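# Assemble two printed parts to match the stand's example

## Task

Join the two 3D-printed parts so that they match the assembled example shown on the stand, and make sure the result stays that way once the robot lets go.

## Robot and tools

Robot: two Franka FR3 arms, left_arm and right_arm, each with a 7-joint chain and a Robotiq 2F-140 gripper. The left gripper's fingers can fold at a hinge. A part held near the fingertip, in the outer quarter of each pad, is squeezed normally. A part held deeper can be pulled toward the palm, held loosely or too hard, or let go. Pressing the fingertips into a surface with the gripper not fully closed folds them easily and spoils the next grasp. The right gripper's fingers are rigid.

Frames: the scene frame has its origin at table height midway between the nominal bases, +z up, +x out over the table, and left_arm on the +y side. Camera names do not match image sides. Calibrated bases: left_arm at (-0.017, +0.382, 0) m, quat_wxyz (+1.000, 0, 0, +0.025); right_arm at (-0.050, -0.333, 0) m, quat_wxyz (+1.000, 0, 0, -0.019). Each arm reports end_effector_position (m) and end_effector_quat_wxyz in its own base frame, and these can be off by a few cm. The gripper's +z points along the fingers and it closes along its y axis. The reported point sits between the closed pads. Fingertips extend about 33 mm past it at gaps up to 40 mm, and about 9 mm when fully open. Fixed cameras and the table use the scene frame.

The row is the basic command: 20 numbers, each in [-1, 1], always filled for both arms. The first 10 are left_arm and the last 10 are right_arm. Per arm, the first 7 numbers are joint offsets in this order: elbow, wrist roll, shoulder, wrist pitch, waist, forearm roll, upper arm roll. The next 3 are gripper position, force_limit and speed. Joint numbers are offsets, not poses. They count from the Joint targets in effect when the action (or move) starts, not from the previous row. Scale: 1.0 equals 1.632 rad for waist, shoulder, upper arm roll and elbow; 3.472 rad for forearm roll; 2.955 rad for wrist pitch; 4.439 rad for wrist roll. To hold an arm, send 0 for its joints and repeat its last gripper numbers, because a 0 there is a real command. Stated joint ranges (rad): waist ±2.901, shoulder ±1.836, upper arm roll ±2.901, elbow -3.077 to -0.117, forearm roll ±2.876, wrist pitch 0.440 to 4.622, wrist roll ±3.051. If an action asks any joint to go more than 0.018 rad past its range, the action is refused. Staying within 0.05 rad of a limit can trip a fault.

Gripper numbers are absolute settings. position +1 is fully open (140 mm). At about -0.8 the pads meet. At -1 the fingers close until blocked. force_limit from -1 to +1 gives roughly 14 to 58 N of pad force on a slow close; faster closes grip harder. speed -1, 0 and +1 give about 30, 140 and 250 mm/s. Both start at +1. To grasp, send -1 and check that object_status reads 2. Codes: 0 moving; 1 blocked while opening; 2 blocked while closing; 3 reached target or pads met. position_measured is in counts: 3 fully open, about 75 = 100 mm, 139 = 60 mm, 200 = 20 mm, 230 pads touching.

Tools. execute_actions(actions, cameras): actions is a list of actions. Each action is a list of up to 15 rows, and each row is one 1/30 s step. A short action keeps its last row for the remaining steps. Each action takes 0.5 s. With an empty list, or when cameras are named, images are returned. Cameras: cam_high, cam_low, cam_bench, cam_left_wrist, cam_right_wrist, or ["all"]. move(target, speed, blend, blocking, cameras): target is one 20-number row, or a list of up to 15 rows. All rows are offsets from the same current Joint targets, and the joints move together along a path. speed is the top joint speed in rad/s, 0.01 to 5.26, default 0.5; it can be one number, or one per target. blend, in rad, rounds the corners at intermediate targets; 0 means a stop. blocking=false returns after about 0.5 s while the move keeps running. The result adds a move: line such as done, off_target, moving, held or fault, and may add limits=held. A move does not avoid obstacles or the other arm. wait(seconds 0 to 10) lets time pass. stop brakes a running move. zoom_image(camera, region [x0,y0,x1,y1], at most 504x504 px) works only for cam_high, cam_bench, cam_left_wrist or cam_right_wrist. clear_fault(arm) clears a reported torque or force fault. read_manual gives licence texts. finished_scene ends the scene for good.

Results list, per arm and in the joint order above: Joint positions, Joint velocities, Joint targets (the base for your next offsets), Joint torques, External joint torques, and Flange force (gripper x y z). Other lines: "joint sent to its limit"; "joint command not followed" (the clearance check altered targets); Tool commands; MOTOR HOT; fault lines.

Avoid: a contact torque at any joint reaching its limit (35/35/32/30 N m for the big joints, 12 for the wrist joints) or 40 N of outside force on an arm. A part's weight counts toward this. Either stops that arm until clear_fault is called. Overspeed or passing a range end also faults. Do not let the grippers or arms press on each other, and never close one gripper on the other's fingers. Do not drop parts or let them fall off the table. Do not slam into things, push hard, or grip hard on a part that still rests on something. Release parts only when they are still. Holding loads or stretched-out poses for a long time heats the motors and can brake an arm.

Each tool is called after ">>>" as name(argument=value, ...) on one line, values as JSON.

## Session

>>> execute_actions(actions=[])

Scene clock: 0.00 s.
left_arm: end_effector_position=(+0.8717, +0.1540, +0.2610) position_measured=3 object_status=3 end_effector_quat_wxyz=(+0.606, +0.405, +0.624, +0.283) | right_arm: end_effector_position=(+0.0725, -0.2300, +0.2389) position_measured=3 object_status=3 end_effector_quat_wxyz=(-0.550, +0.791, -0.228, -0.142)
Joint names: [elbow, wrist roll, shoulder, wrist pitch, waist, forearm roll, upper arm roll]
Joint positions: left_arm=[-1.717 -1.007 0.557 2.465 0.363 -2.468 -0.108] | right_arm=[-2.043 -2.493 0.237 1.078 -1.442 0.148 -0.02]
Joint velocities: within noise
Joint torques (N m): no reading
External joint torques (N m): no reading
Flange force (N): no reading
Joint targets: left_arm=[-1.717 -1.007 0.557 2.465 0.363 -2.468 -0.108] | right_arm=[-2.043 -2.493 0.237 1.078 -1.442 0.148 -0.020]
Tool commands: left_gripper/position=+1.0 left_gripper/force_limit=+1.0 left_gripper/speed=+1.0 right_gripper/position=+1.0 right_gripper/force_limit=+1.0 right_gripper/speed=+1.0

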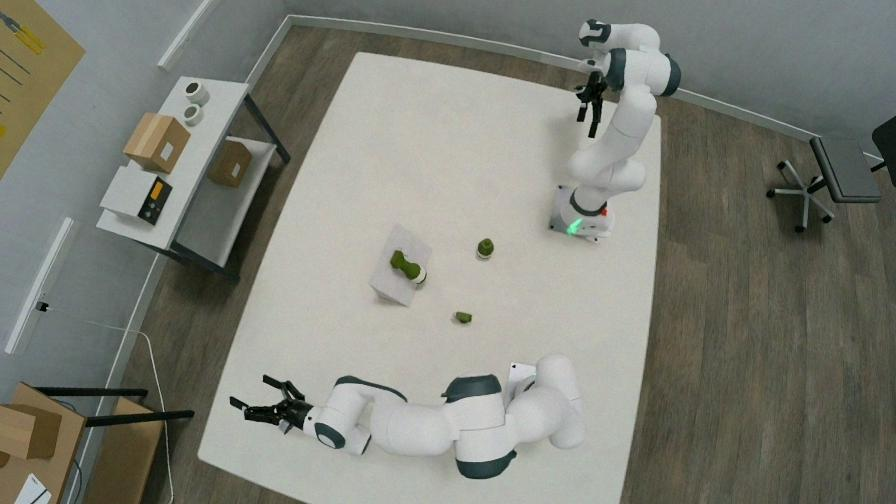

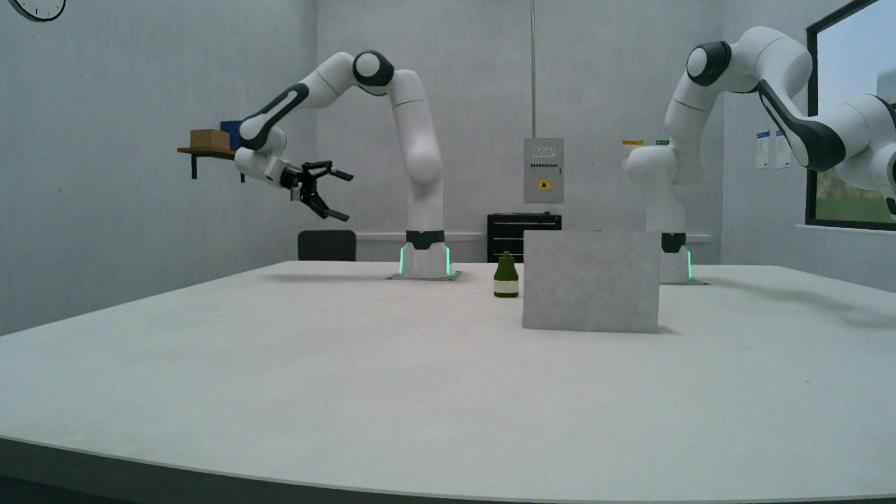

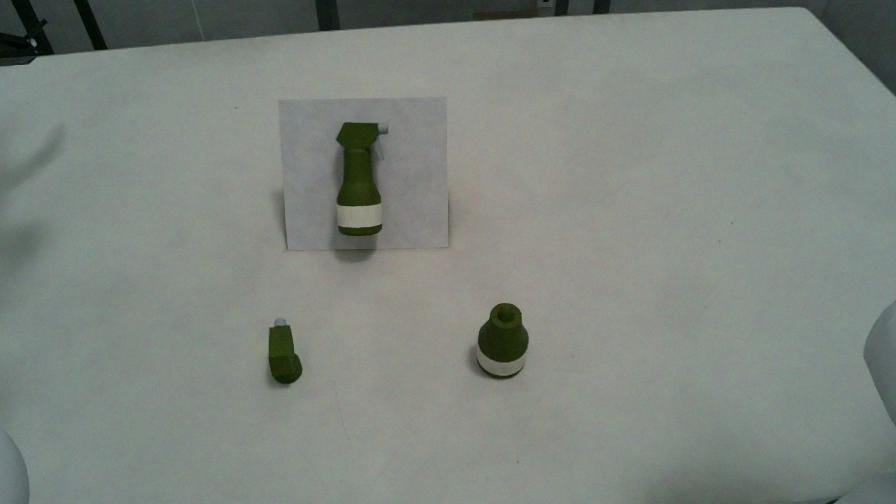

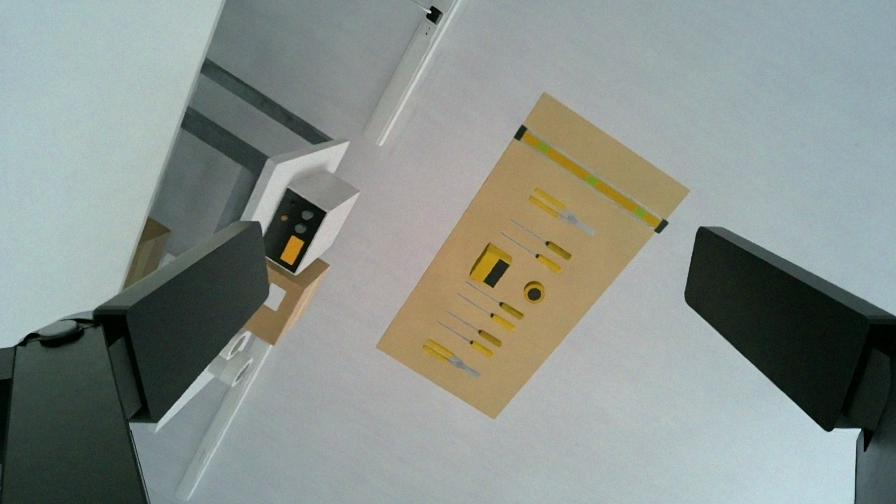

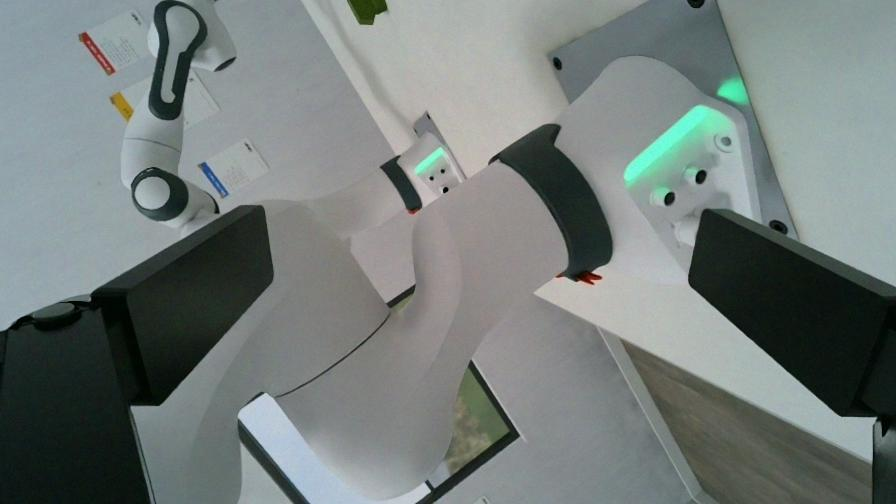

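>>> zoom_image(camera="cam_bench", region=[270, 90, 460, 270])

>>> zoom_image(camera="cam_bench", region=[460, 290, 550, 390])

>>> zoom_image(camera="cam_bench", region=[250, 300, 330, 400])

>>> zoom_image(camera="cam_high", region=[360, 210, 510, 340])

>>> zoom_image(camera="cam_low", region=[460, 210, 700, 340])

Scaled by 2.653 from the camera's 896x504 image, which has a finer 1280x720 frame.

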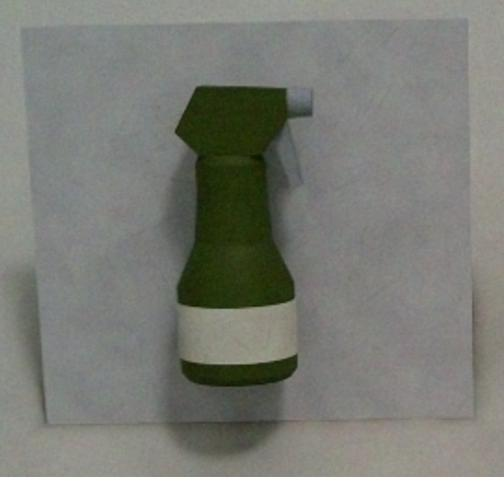

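Scaled by 5.040 from the camera's 896x504 image, which has a finer 1280x720 frame.

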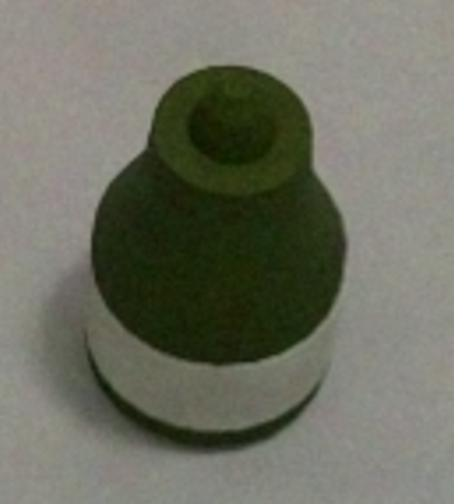

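Scaled by 5.040 from the camera's 896x504 image, which has a finer 1280x720 frame.

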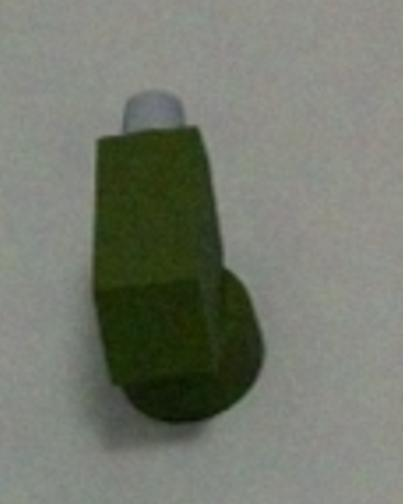

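Scaled by 3.360 from the camera's 896x504 image, which has a finer 1280x720 frame.

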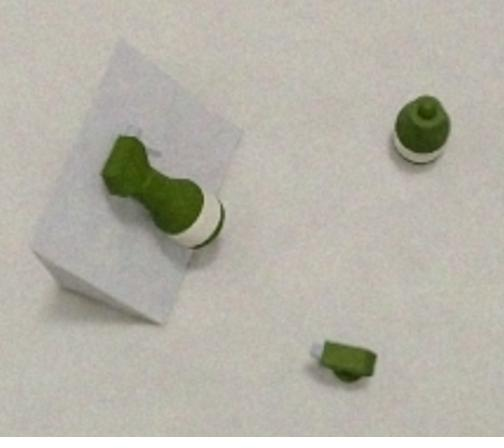

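Scaled by 2.100 from the camera's 896x504 image, which has a finer 1280x720 frame.

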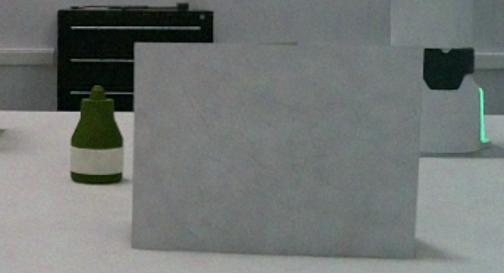

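>>> move(target=[[-0.296,0,-0.4553,0,0,0,0,1,1,1,0,0.1,-0.15,0.2,0.4,0,0,1,1,1],[-0.296,-0.2467,-0.4553,-0.1526,-0.5478,0.7108,0.0662,1,1,1,-0.130,0.336,-0.291,0.3174,1.0,-0.0426,0.0122,1,1,1]], speed=1.0, blend=0.2, cameras=["all"])

Scene clock: 166.80 s.
left_arm: end_effector_position=(+0.4262, -0.2505, +0.2500) position_measured=3 object_status=3 end_effector_quat_wxyz=(+0.002, +1.000, -0.003, +0.001) | right_arm: end_effector_position=(+0.4660, +0.0905, +0.2486) position_measured=3 object_status=3 end_effector_quat_wxyz=(+0.000, +0.983, -0.186, -0.003)
Joint names: [elbow, wrist roll, shoulder, wrist pitch, waist, forearm roll, upper arm roll]
Joint positions: left_arm=[-2.199 -2.093 -0.184 2.018 -0.529 -0.003 0] | right_arm=[-2.254 -1.009 -0.235 2.013 0.188 0.004 0.002]
Joint velocities: left_arm=[-0.001 -0.006 0.001 0.001 0 -0.001 0] | right_arm=[0.001 0.006 0 0 -0.001 0 0]
Joint torques (N m): left_arm=[24.67 -0.19 -24.65 2.49 0.52 1.43 0.57] | right_arm=[24.04 0.21 -25.8 3.04 1.08 0.26 0.66]
External joint torques (N m): left_arm=[0.06 -0.19 1.25 -0.14 0.44 0.59 0.66] | right_arm=[-0.53 0.21 -1.78 0.4 1.07 -0.48 0.87]
Flange force (N): left_arm=[3.9 1.2 0.4] | right_arm=[-7.1 2.0 0.8]
Joint targets: left_arm=[-2.200 -2.102 -0.186 2.014 -0.531 -0.001 0.000] | right_arm=[-2.255 -1.001 -0.238 2.016 0.190 0.000 0.000]
move: done

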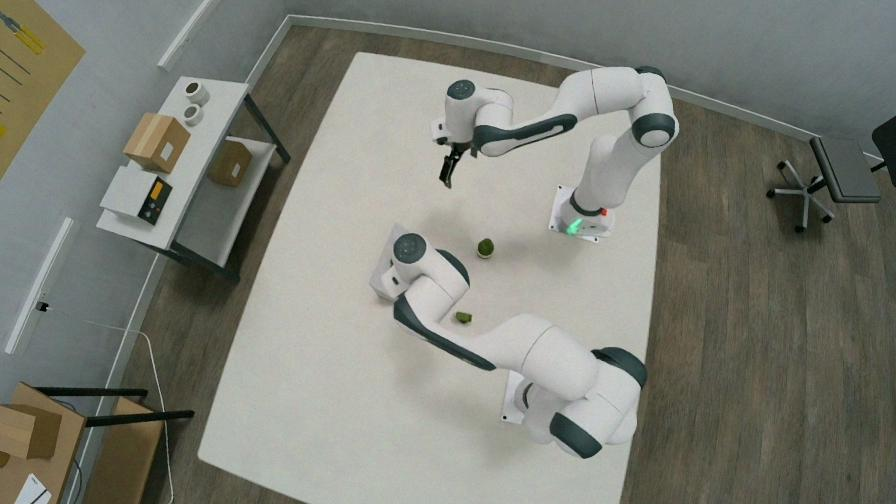

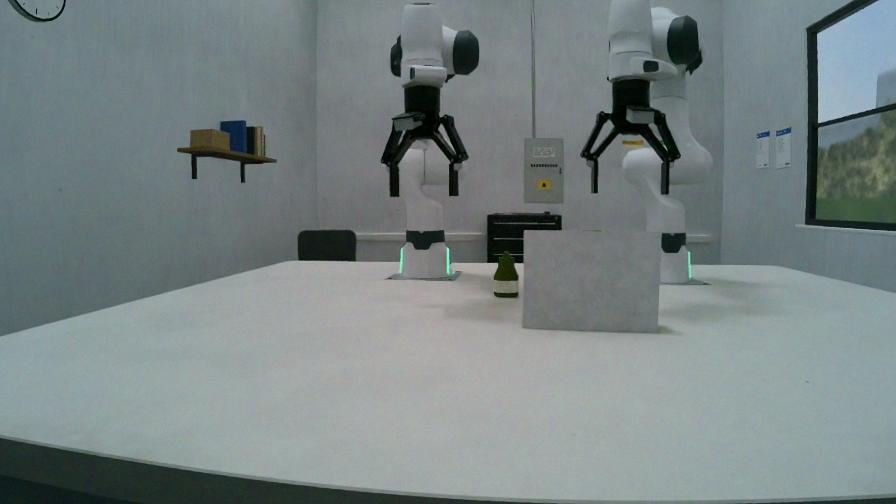

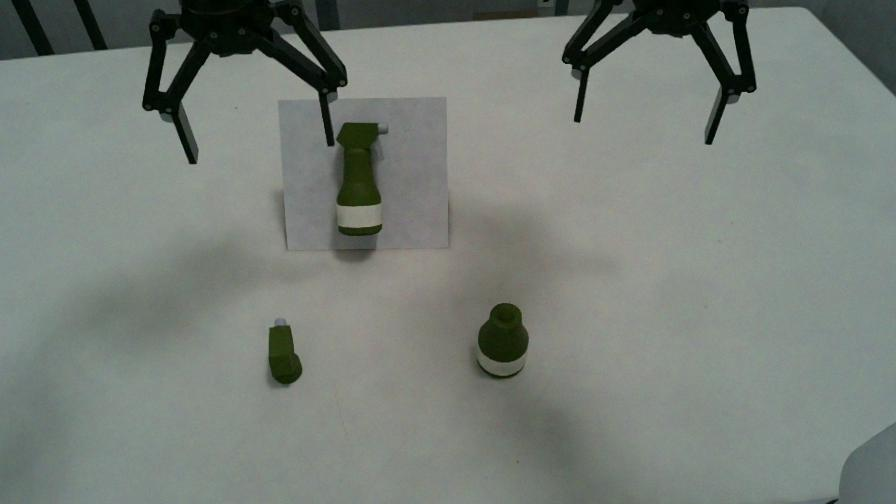

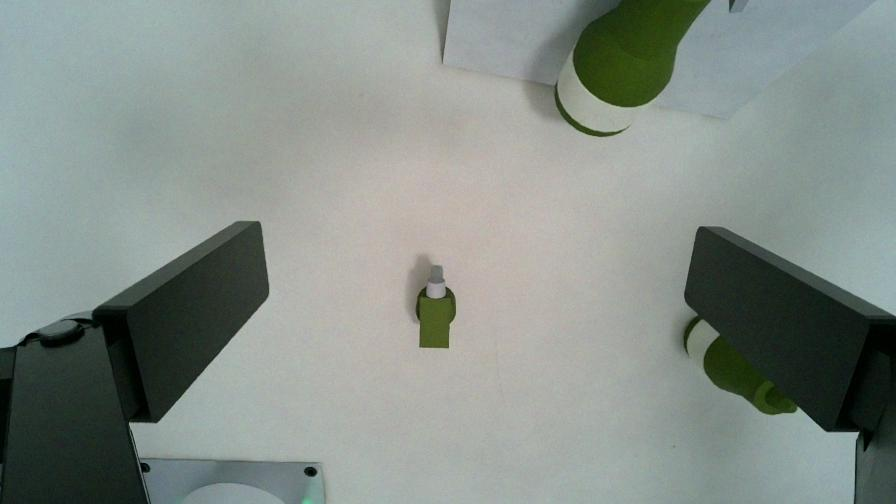

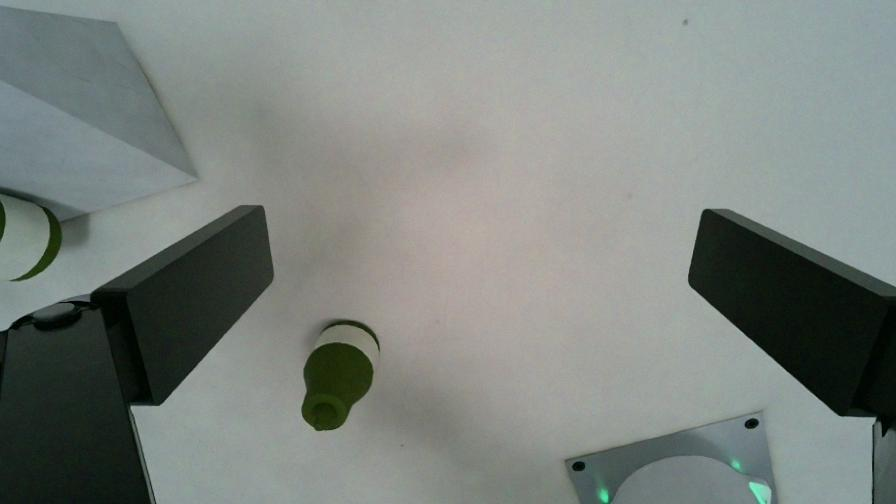

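>>> zoom_image(camera="cam_left_wrist", region=[390, 240, 490, 370])

>>> zoom_image(camera="cam_left_wrist", region=[540, 0, 760, 160])

>>> zoom_image(camera="cam_right_wrist", region=[280, 300, 400, 450])

>>> zoom_image(camera="cam_left_wrist", region=[670, 300, 810, 430])

Scaled by 3.877 from the camera's 896x504 image, which has a finer 1280x720 frame.

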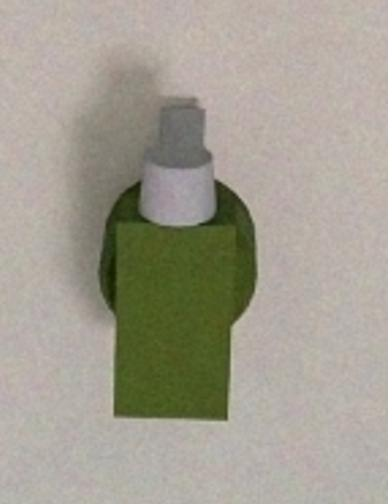

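Scaled by 2.291 from the camera's 896x504 image, which has a finer 1280x720 frame.

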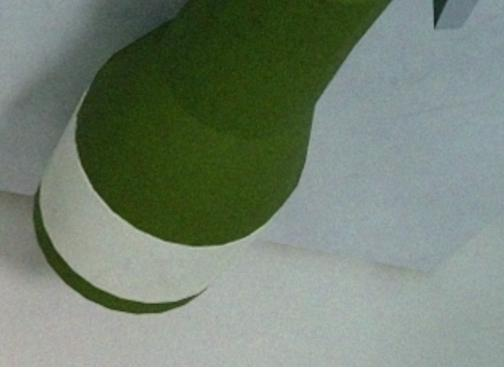

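Scaled by 3.360 from the camera's 896x504 image, which has a finer 1280x720 frame.

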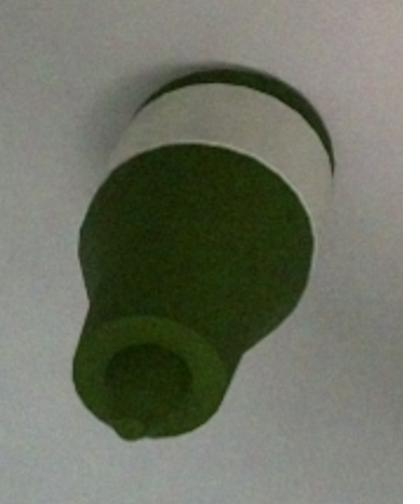

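Scaled by 3.600 from the camera's 896x504 image, which has a finer 1280x720 frame.

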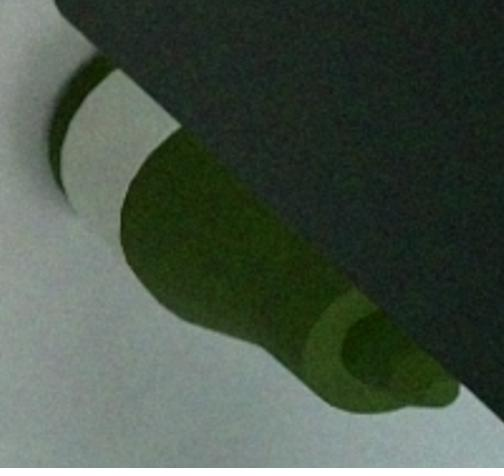

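>>> move(target=[-0.2735,-0.0309,-0.2105,0.0348,-0.0839,0.0003,0,1,1,1,-0.1746,0.0268,-0.0988,0.0422,0.3058,0,0,1,1,1], speed=0.6, cameras=["cam_high","cam_left_wrist","cam_right_wrist"])

Scene clock: 363.30 s.
left_arm: end_effector_position=(+0.2903, -0.2287, +0.1994) position_measured=3 object_status=3 end_effector_quat_wxyz=(-0.001, +1.000, -0.002, -0.003) | right_arm: end_effector_position=(+0.3146, +0.2601, +0.1991) position_measured=3 object_status=3 end_effector_quat_wxyz=(+0.000, +1.000, +0.003, -0.002)
Joint names: [elbow, wrist roll, shoulder, wrist pitch, waist, forearm roll, upper arm roll]
Joint positions: left_arm=[-2.645 -2.231 -0.528 2.113 -0.666 -0.002 0] | right_arm=[-2.539 -0.89 -0.397 2.138 0.687 0.003 0.002]
Joint velocities: left_arm=[0 -0.007 0 0 0 0.001 -0.001] | right_arm=[-0.001 0.004 -0.001 0 0 -0.001 -0.001]
Joint torques (N m): left_arm=[24.04 -0.16 -12.52 2.99 0.48 1.39 -0.31] | right_arm=[23.3 0.21 -19.24 3.05 1.04 0.29 0.41]
External joint torques (N m): left_arm=[-0.04 -0.16 0.78 0.39 0.38 0.59 0.09] | right_arm=[-0.55 0.21 -1.6 0.42 0.99 -0.39 0.73]
Flange force (N): left_arm=[2.8 1.2 2.2] | right_arm=[-6.5 2.5 0.2]
Joint targets: left_arm=[-2.647 -2.239 -0.530 2.117 -0.668 0.000 0.000] | right_arm=[-2.540 -0.883 -0.399 2.141 0.689 0.000 0.000]
move: done
Images, in order (width x height): cam_high 896x504, cam_left_wrist 896x504, cam_right_wrist 896x504.

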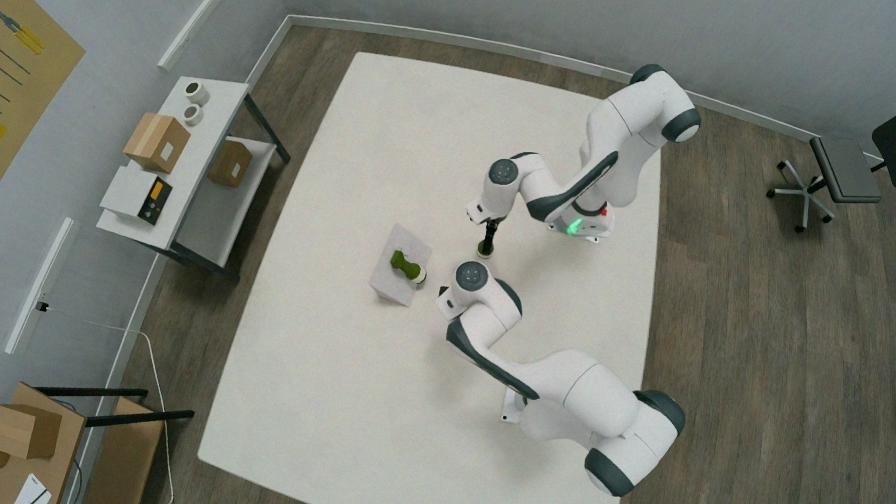

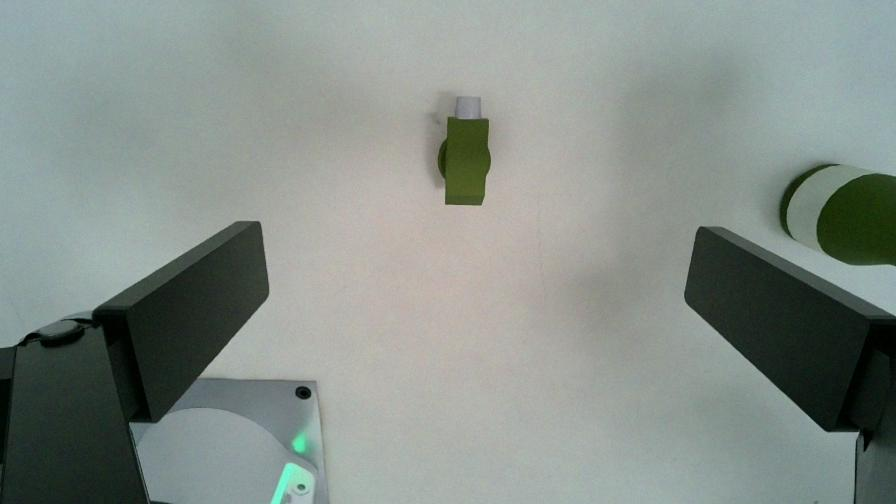

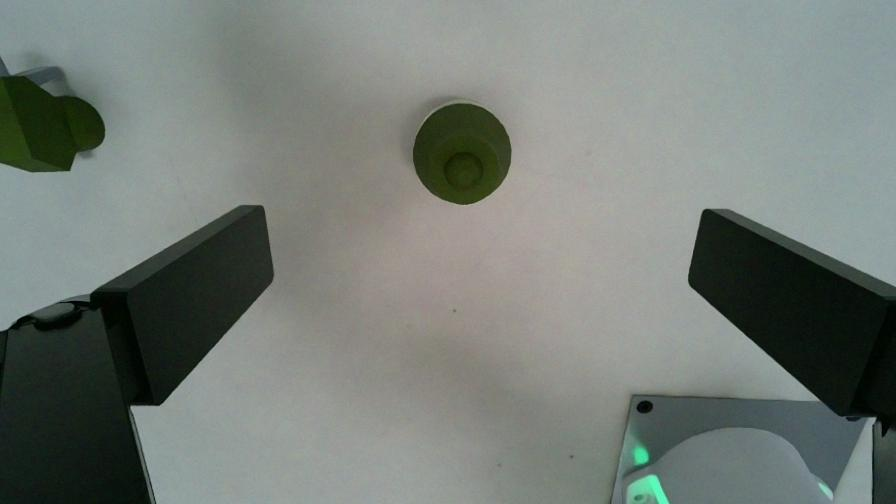

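>>> zoom_image(camera="cam_right_wrist", region=[400, 90, 520, 215])

>>> zoom_image(camera="cam_right_wrist", region=[0, 40, 120, 190])

>>> zoom_image(camera="cam_left_wrist", region=[410, 80, 520, 220])

Scaled by 4.032 from the camera's 896x504 image, which has a finer 1280x720 frame.

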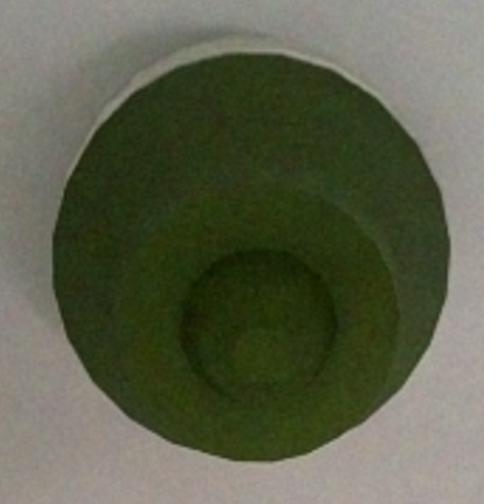

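Scaled by 3.360 from the camera's 896x504 image, which has a finer 1280x720 frame.

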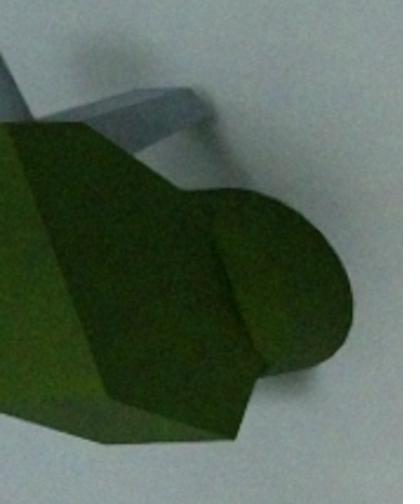

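Scaled by 3.600 from the camera's 896x504 image, which has a finer 1280x720 frame.

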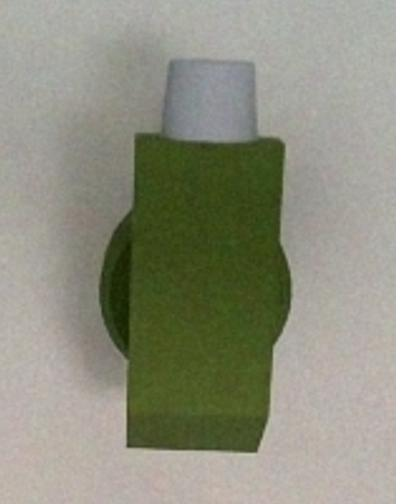

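>>> zoom_image(camera="cam_high", region=[470, 230, 500, 265])

>>> execute_actions(actions=[], cameras=["cam_low","cam_bench"])

>>> zoom_image(camera="cam_low", region=[480, 240, 535, 305])

>>> zoom_image(camera="cam_bench", region=[470, 290, 540, 390])

Scaled by 14.400 from the camera's 896x504 image, which has a finer 1280x720 frame.

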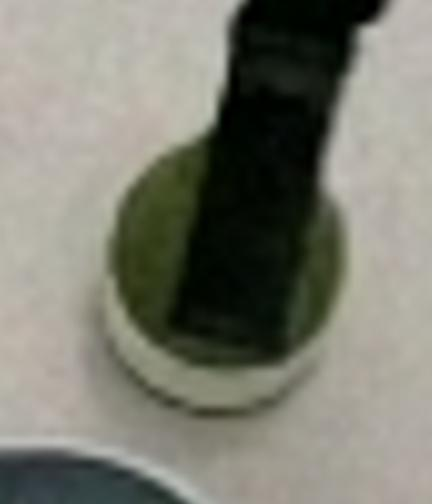

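Scene clock: 381.93 s.
left_arm: end_effector_position=(+0.2903, -0.2287, +0.1994) position_measured=3 object_status=3 end_effector_quat_wxyz=(-0.001, +1.000, -0.002, -0.003) | right_arm: end_effector_position=(+0.3147, +0.2601, +0.1991) position_measured=3 object_status=3 end_effector_quat_wxyz=(+0.000, +1.000, +0.002, -0.002)
Joint names: [elbow, wrist roll, shoulder, wrist pitch, waist, forearm roll, upper arm roll]
Joint positions: left_arm=[-2.645 -2.232 -0.528 2.113 -0.666 -0.002 0] | right_arm=[-2.539 -0.888 -0.397 2.138 0.687 0.003 0.002]
Joint velocities: within noise
Joint torques (N m): left_arm=[24.01 -0.12 -12.52 2.98 0.52 1.38 -0.26] | right_arm=[23.34 0.21 -19.14 3.02 1 0.3 0.47]
External joint torques (N m): left_arm=[-0.17 -0.12 0.86 0.36 0.51 0.58 0.24] | right_arm=[-0.5 0.21 -1.62 0.39 1.02 -0.38 0.87]
Flange force (N): left_arm=[3.0 0.8 2.4] | right_arm=[-6.6 2.3 0.0]
Joint targets: left_arm=[-2.647 -2.239 -0.530 2.117 -0.668 0.000 0.000] | right_arm=[-2.540 -0.883 -0.399 2.141 0.689 0.000 0.000]
Tool commands: left_gripper/position=+1.0 left_gripper/force_limit=+1.0 left_gripper/speed=+1.0 right_gripper/position=+1.0 right_gripper/force_limit=+1.0 right_gripper/speed=+1.0
Images, in order (width x height): cam_low 896x504, cam_bench 896x504.

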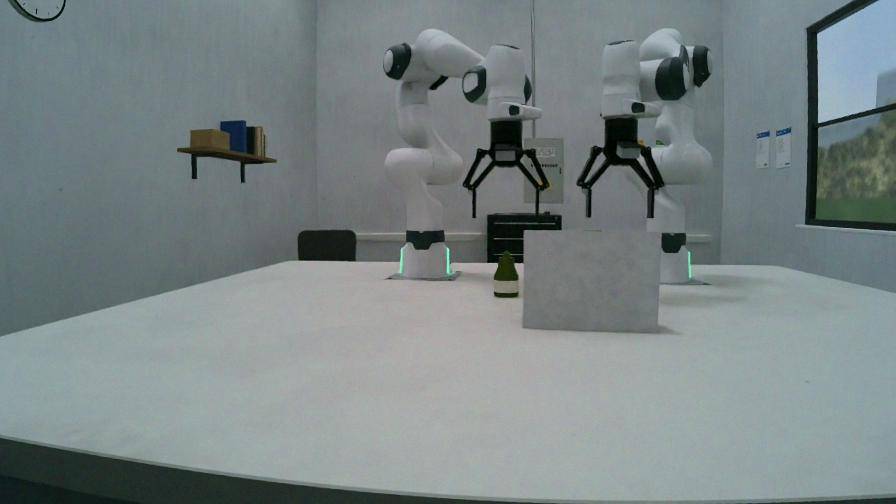

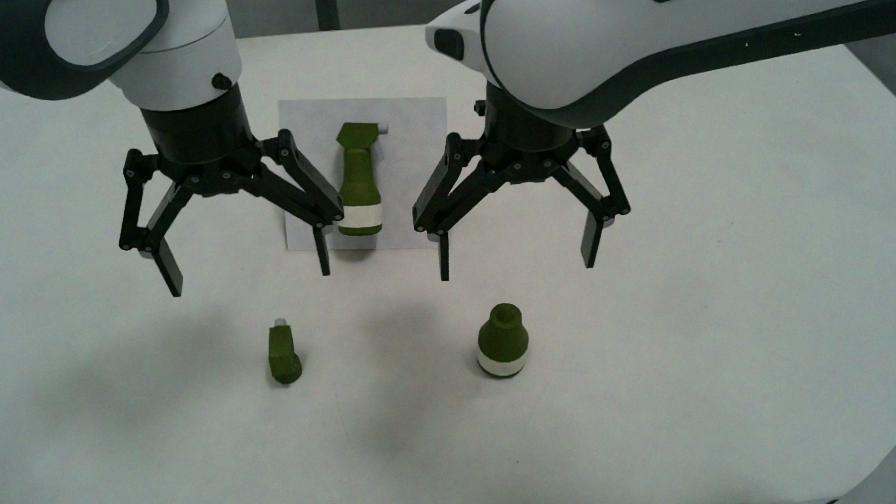

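Scaled by 7.754 from the camera's 896x504 image, which has a finer 1280x720 frame.

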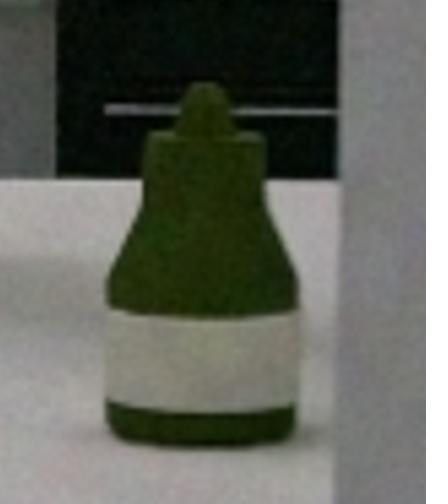

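Scaled by 5.040 from the camera's 896x504 image, which has a finer 1280x720 frame.

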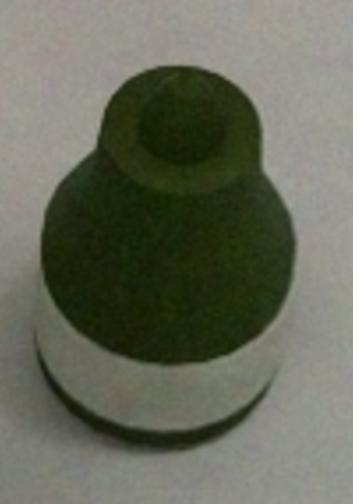

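>>> move(target=[[0,0,0,0,0.674,0,0,1,1,1,0,0,0,0,0,0,0,1,1,1],[0,0,0,0,0.674,0,0,1,1,1,0.3821,0.0622,0.3896,0.0042,0.1928,0,0,1,1,1]], speed=0.8, blend=0.3, cameras=["cam_bench","cam_right_wrist","cam_left_wrist"])

Scene clock: 480.70 s.
left_arm: end_effector_position=(+0.3360, +0.1544, +0.1995) position_measured=3 object_status=3 end_effector_quat_wxyz=(+0.001, +0.854, +0.520, -0.002) | right_arm: end_effector_position=(+0.3247, +0.5132, +0.1602) position_measured=3 object_status=3 end_effector_quat_wxyz=(+0.000, +1.000, +0.023, -0.002)
Joint names: [elbow, wrist roll, shoulder, wrist pitch, waist, forearm roll, upper arm roll]
Joint positions: left_arm=[-2.646 -2.232 -0.528 2.114 0.431 -0.002 0.001] | right_arm=[-1.918 -0.614 0.235 2.151 1.004 0.003 0.002]
Joint velocities: left_arm=[within noise] | right_arm=[0.001 0.006 -0.001 0 -0.002 0 0.001]
Joint torques (N m): left_arm=[24.06 -0.16 -12.41 2.89 1.26 1.21 -0.63] | right_arm=[23.92 0.27 -41.14 3 0.49 0.29 0.89]
External joint torques (N m): left_arm=[-0.13 -0.16 0.93 0.27 1.26 0.41 -0.08] | right_arm=[0.06 0.28 -1.63 0.37 0.41 -0.37 0.6]
Flange force (N): left_arm=[3.3 0.9 2.1] | right_arm=[-3.9 3.2 -1.0]
Joint targets: left_arm=[-2.647 -2.239 -0.530 2.117 0.432 0.000 0.000] | right_arm=[-1.916 -0.606 0.237 2.153 1.004 0.000 0.000]
move: done
Images, in order (width x height): cam_bench 896x504, cam_left_wrist 896x504, cam_right_wrist 896x504.

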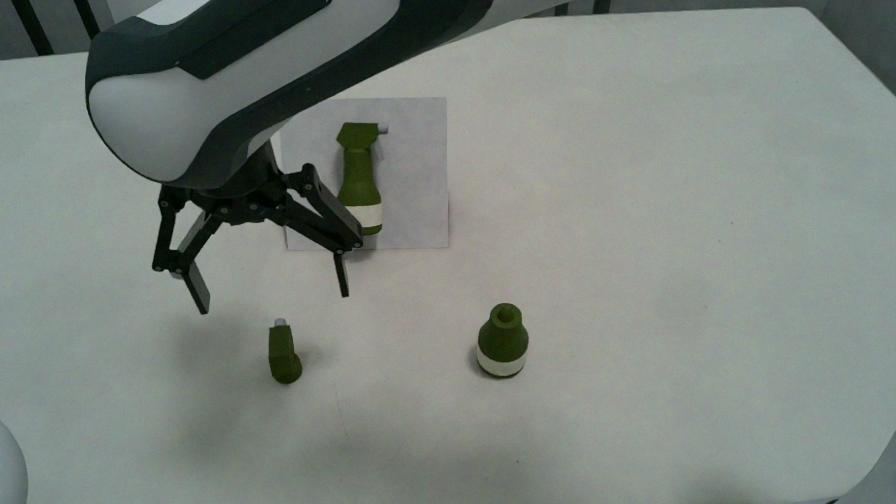

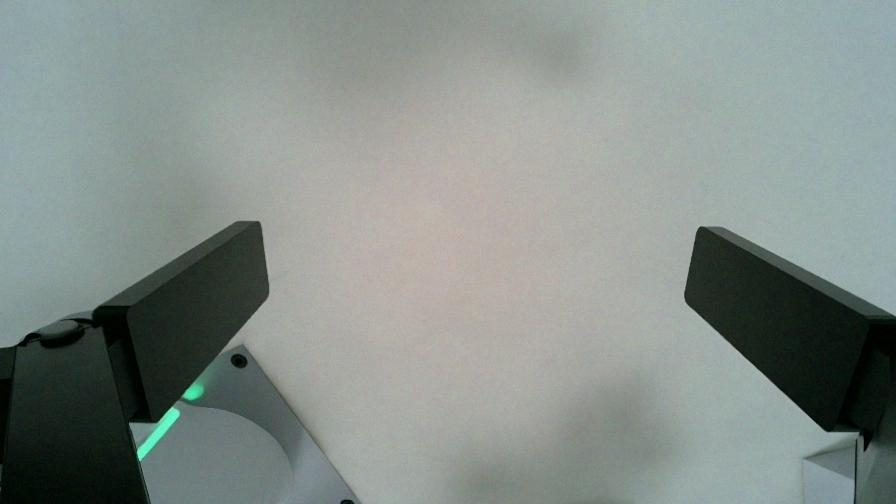

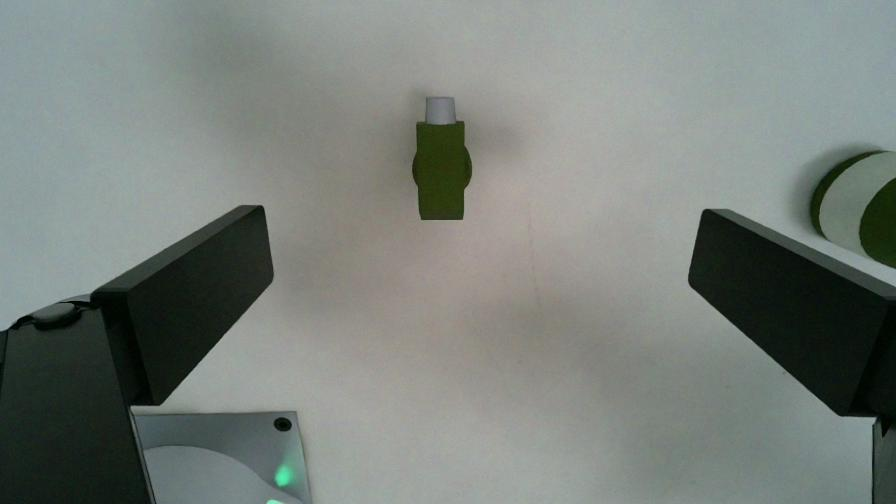

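>>> move(target=[0,0,0,0,0,0,0,1,1,1,0.0022,0.0032,0.0711,0.0381,0.0086,0,0,1,1,1], speed=0.3, cameras=["cam_bench","cam_right_wrist"])

Scene clock: 515.80 s.
left_arm: end_effector_position=(+0.3360, +0.1544, +0.1995) position_measured=3 object_status=3 end_effector_quat_wxyz=(+0.001, +0.854, +0.520, -0.002) | right_arm: end_effector_position=(+0.3256, +0.5287, +0.0993) position_measured=3 object_status=3 end_effector_quat_wxyz=(+0.001, +1.000, +0.022, -0.002)
Joint names: [elbow, wrist roll, shoulder, wrist pitch, waist, forearm roll, upper arm roll]
Joint positions: left_arm=[-2.646 -2.232 -0.528 2.114 0.431 -0.002 0.001] | right_arm=[-1.914 -0.599 0.353 2.263 1.016 0.003 0.001]
Joint velocities: left_arm=[within noise] | right_arm=[-0.001 0.004 0 0.005 0 0.001 0]
Joint torques (N m): left_arm=[24.04 -0.14 -12.4 2.89 1.28 1.19 -0.61] | right_arm=[23 0.22 -44.06 3.08 0.86 0.23 1.26]
External joint torques (N m): left_arm=[-0.07 -0.14 0.92 0.28 1.25 0.39 -0.1] | right_arm=[0.23 0.22 -2.09 0.49 0.92 -0.37 0.99]
Flange force (N): left_arm=[3.4 1.0 2.1] | right_arm=[-4.7 3.4 -2.1]
Joint targets: left_arm=[-2.647 -2.239 -0.530 2.117 0.432 0.000 0.000] | right_arm=[-1.913 -0.592 0.353 2.266 1.018 0.000 0.000]
move: done
Images, in order (width x height): cam_bench 896x504, cam_right_wrist 896x504.

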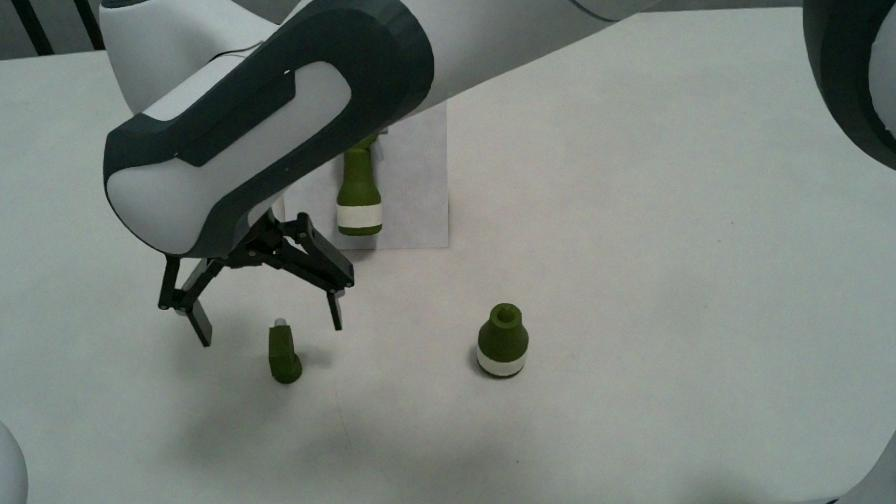

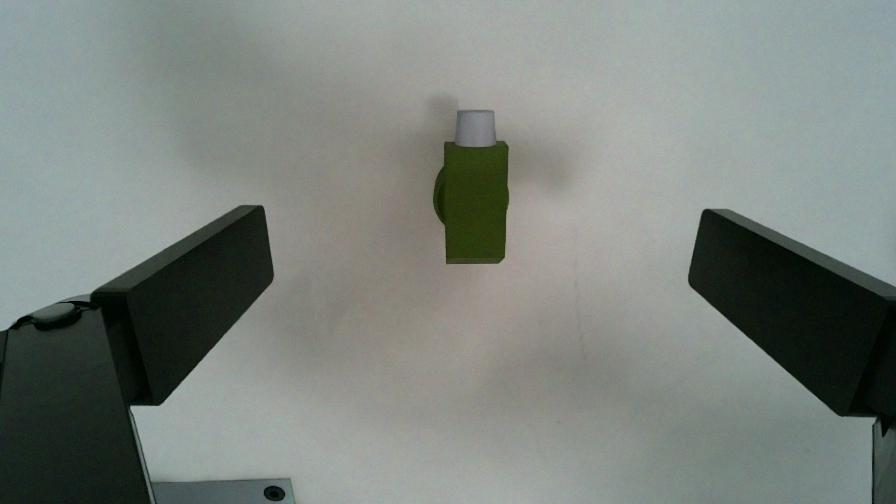

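>>> move(target=[0,0,0,0,0,0,0,1,1,1,-0.0095,0.0007,0.0361,0.0252,0.0016,0,0,1,1,1], speed=0.15, cameras=["cam_bench","cam_right_wrist"])

Scene clock: 546.33 s.
left_arm: end_effector_position=(+0.3360, +0.1544, +0.1995) position_measured=3 object_status=3 end_effector_quat_wxyz=(+0.001, +0.854, +0.520, -0.002) | right_arm: end_effector_position=(+0.3252, +0.5310, +0.0636) position_measured=3 object_status=3 end_effector_quat_wxyz=(+0.000, +1.000, +0.021, -0.002)
Joint names: [elbow, wrist roll, shoulder, wrist pitch, waist, forearm roll, upper arm roll]
Joint positions: left_arm=[-2.646 -2.232 -0.528 2.114 0.431 -0.002 0.001] | right_arm=[-1.928 -0.595 0.411 2.337 1.019 0.003 0.001]
Joint velocities: left_arm=[within noise] | right_arm=[0 0 -0.001 0.004 0 0.001 0.001]
Joint torques (N m): left_arm=[24.06 -0.1 -12.45 2.9 1.25 1.2 -0.58] | right_arm=[22.01 0.25 -45.05 2.97 0.91 0.2 1.32]
External joint torques (N m): left_arm=[0.02 -0.1 0.79 0.3 1.21 0.4 -0.07] | right_arm=[-0.09 0.25 -2.02 0.36 0.85 -0.36 0.89]
Flange force (N): left_arm=[3.3 0.8 1.8] | right_arm=[-5.1 4.1 -2.5]
Joint targets: left_arm=[-2.647 -2.239 -0.530 2.117 0.432 0.000 0.000] | right_arm=[-1.928 -0.589 0.412 2.340 1.021 0.000 0.000]
move: done
Images, in order (width x height): cam_bench 896x504, cam_right_wrist 896x504.

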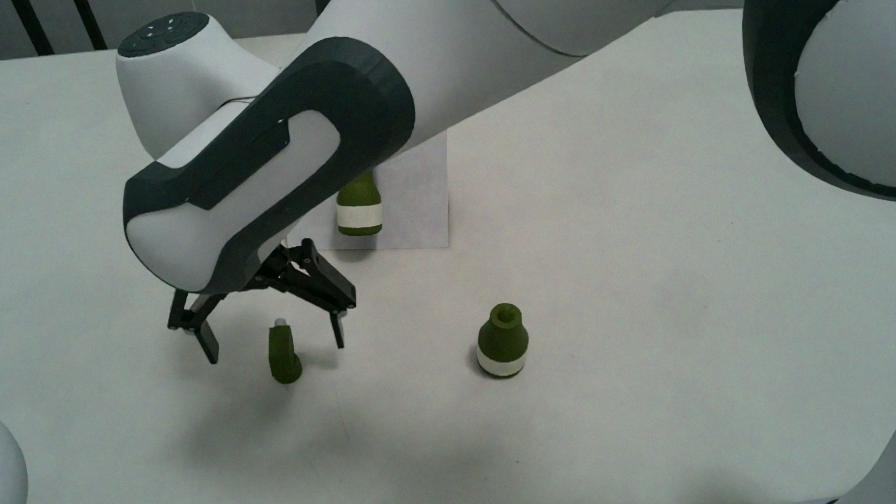

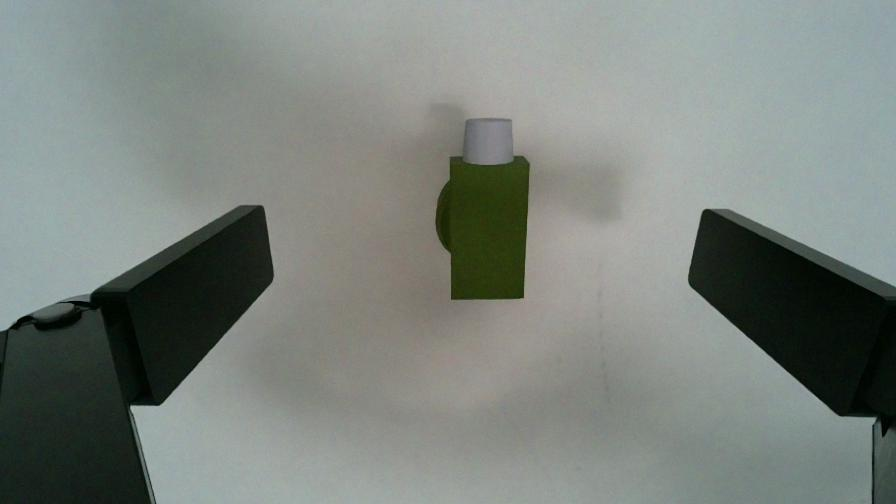

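>>> move(target=[0,0,0,0,0,0,0,1,1,1,0,0,0,0,0,0,0,-1,-0.1,-1], cameras=["cam_bench","cam_right_wrist"])

Scene clock: 564.73 s.
left_arm: end_effector_position=(+0.3360, +0.1544, +0.1995) position_measured=3 object_status=3 end_effector_quat_wxyz=(+0.001, +0.854, +0.520, -0.002) | right_arm: end_effector_position=(+0.3254, +0.5312, +0.0636) position_measured=195 object_status=0 end_effector_quat_wxyz=(+0.000, +1.000, +0.021, -0.002)
Joint names: [elbow, wrist roll, shoulder, wrist pitch, waist, forearm roll, upper arm roll]
Joint positions: left_arm=[-2.646 -2.232 -0.528 2.114 0.431 -0.002 0.001] | right_arm=[-1.928 -0.595 0.411 2.338 1.019 0.003 0.001]
Joint torques (N m): left_arm=[24.07 -0.14 -12.44 2.87 1.23 1.2 -0.61] | right_arm=[21.55 0.19 -43.49 3 0.93 0.19 1.27]
External joint torques (N m): left_arm=[-0.04 -0.14 0.82 0.26 1.31 0.4 0.01] | right_arm=[-0.77 0.19 -0.13 0.35 0.99 -0.37 0.94]
Flange force (N): left_arm=[3.3 0.6 1.8] | right_arm=[-4.0 2.3 0.8]
Joint targets: left_arm=[-2.647 -2.239 -0.530 2.117 0.432 0.000 0.000] | right_arm=[-1.928 -0.589 0.412 2.340 1.021 0.000 0.000]
move: done
Images, in order (width x height): cam_bench 896x504, cam_right_wrist 896x504.

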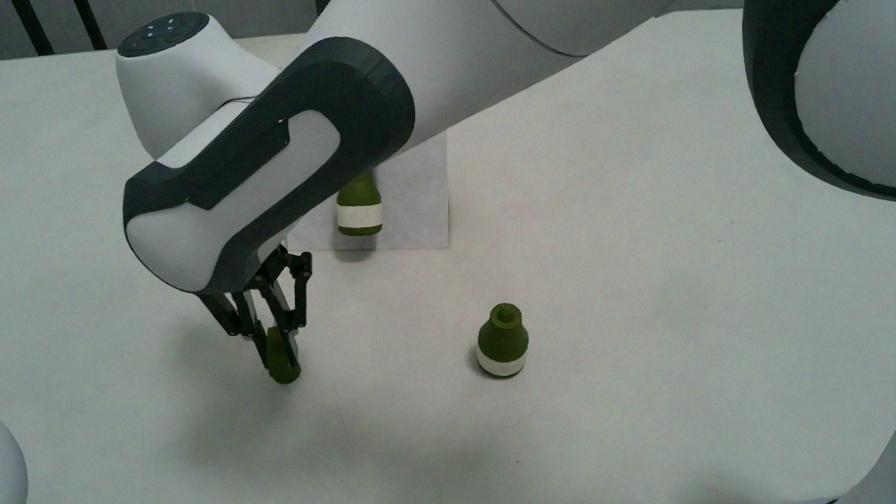

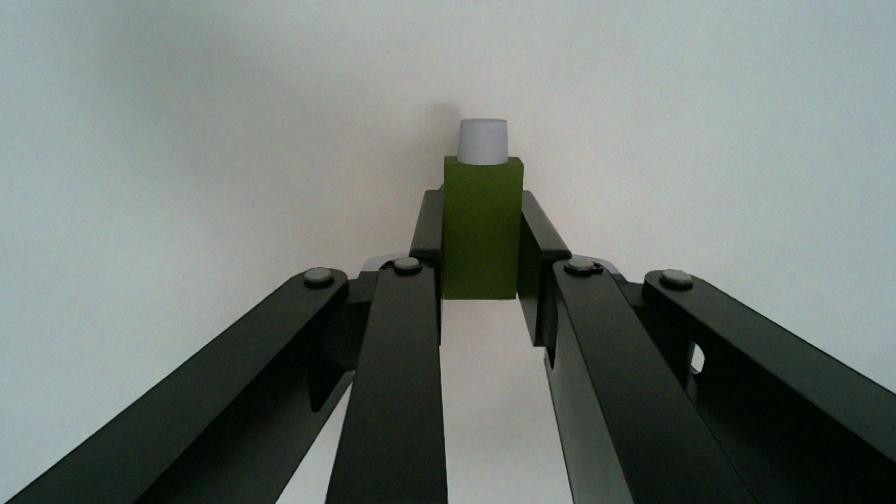

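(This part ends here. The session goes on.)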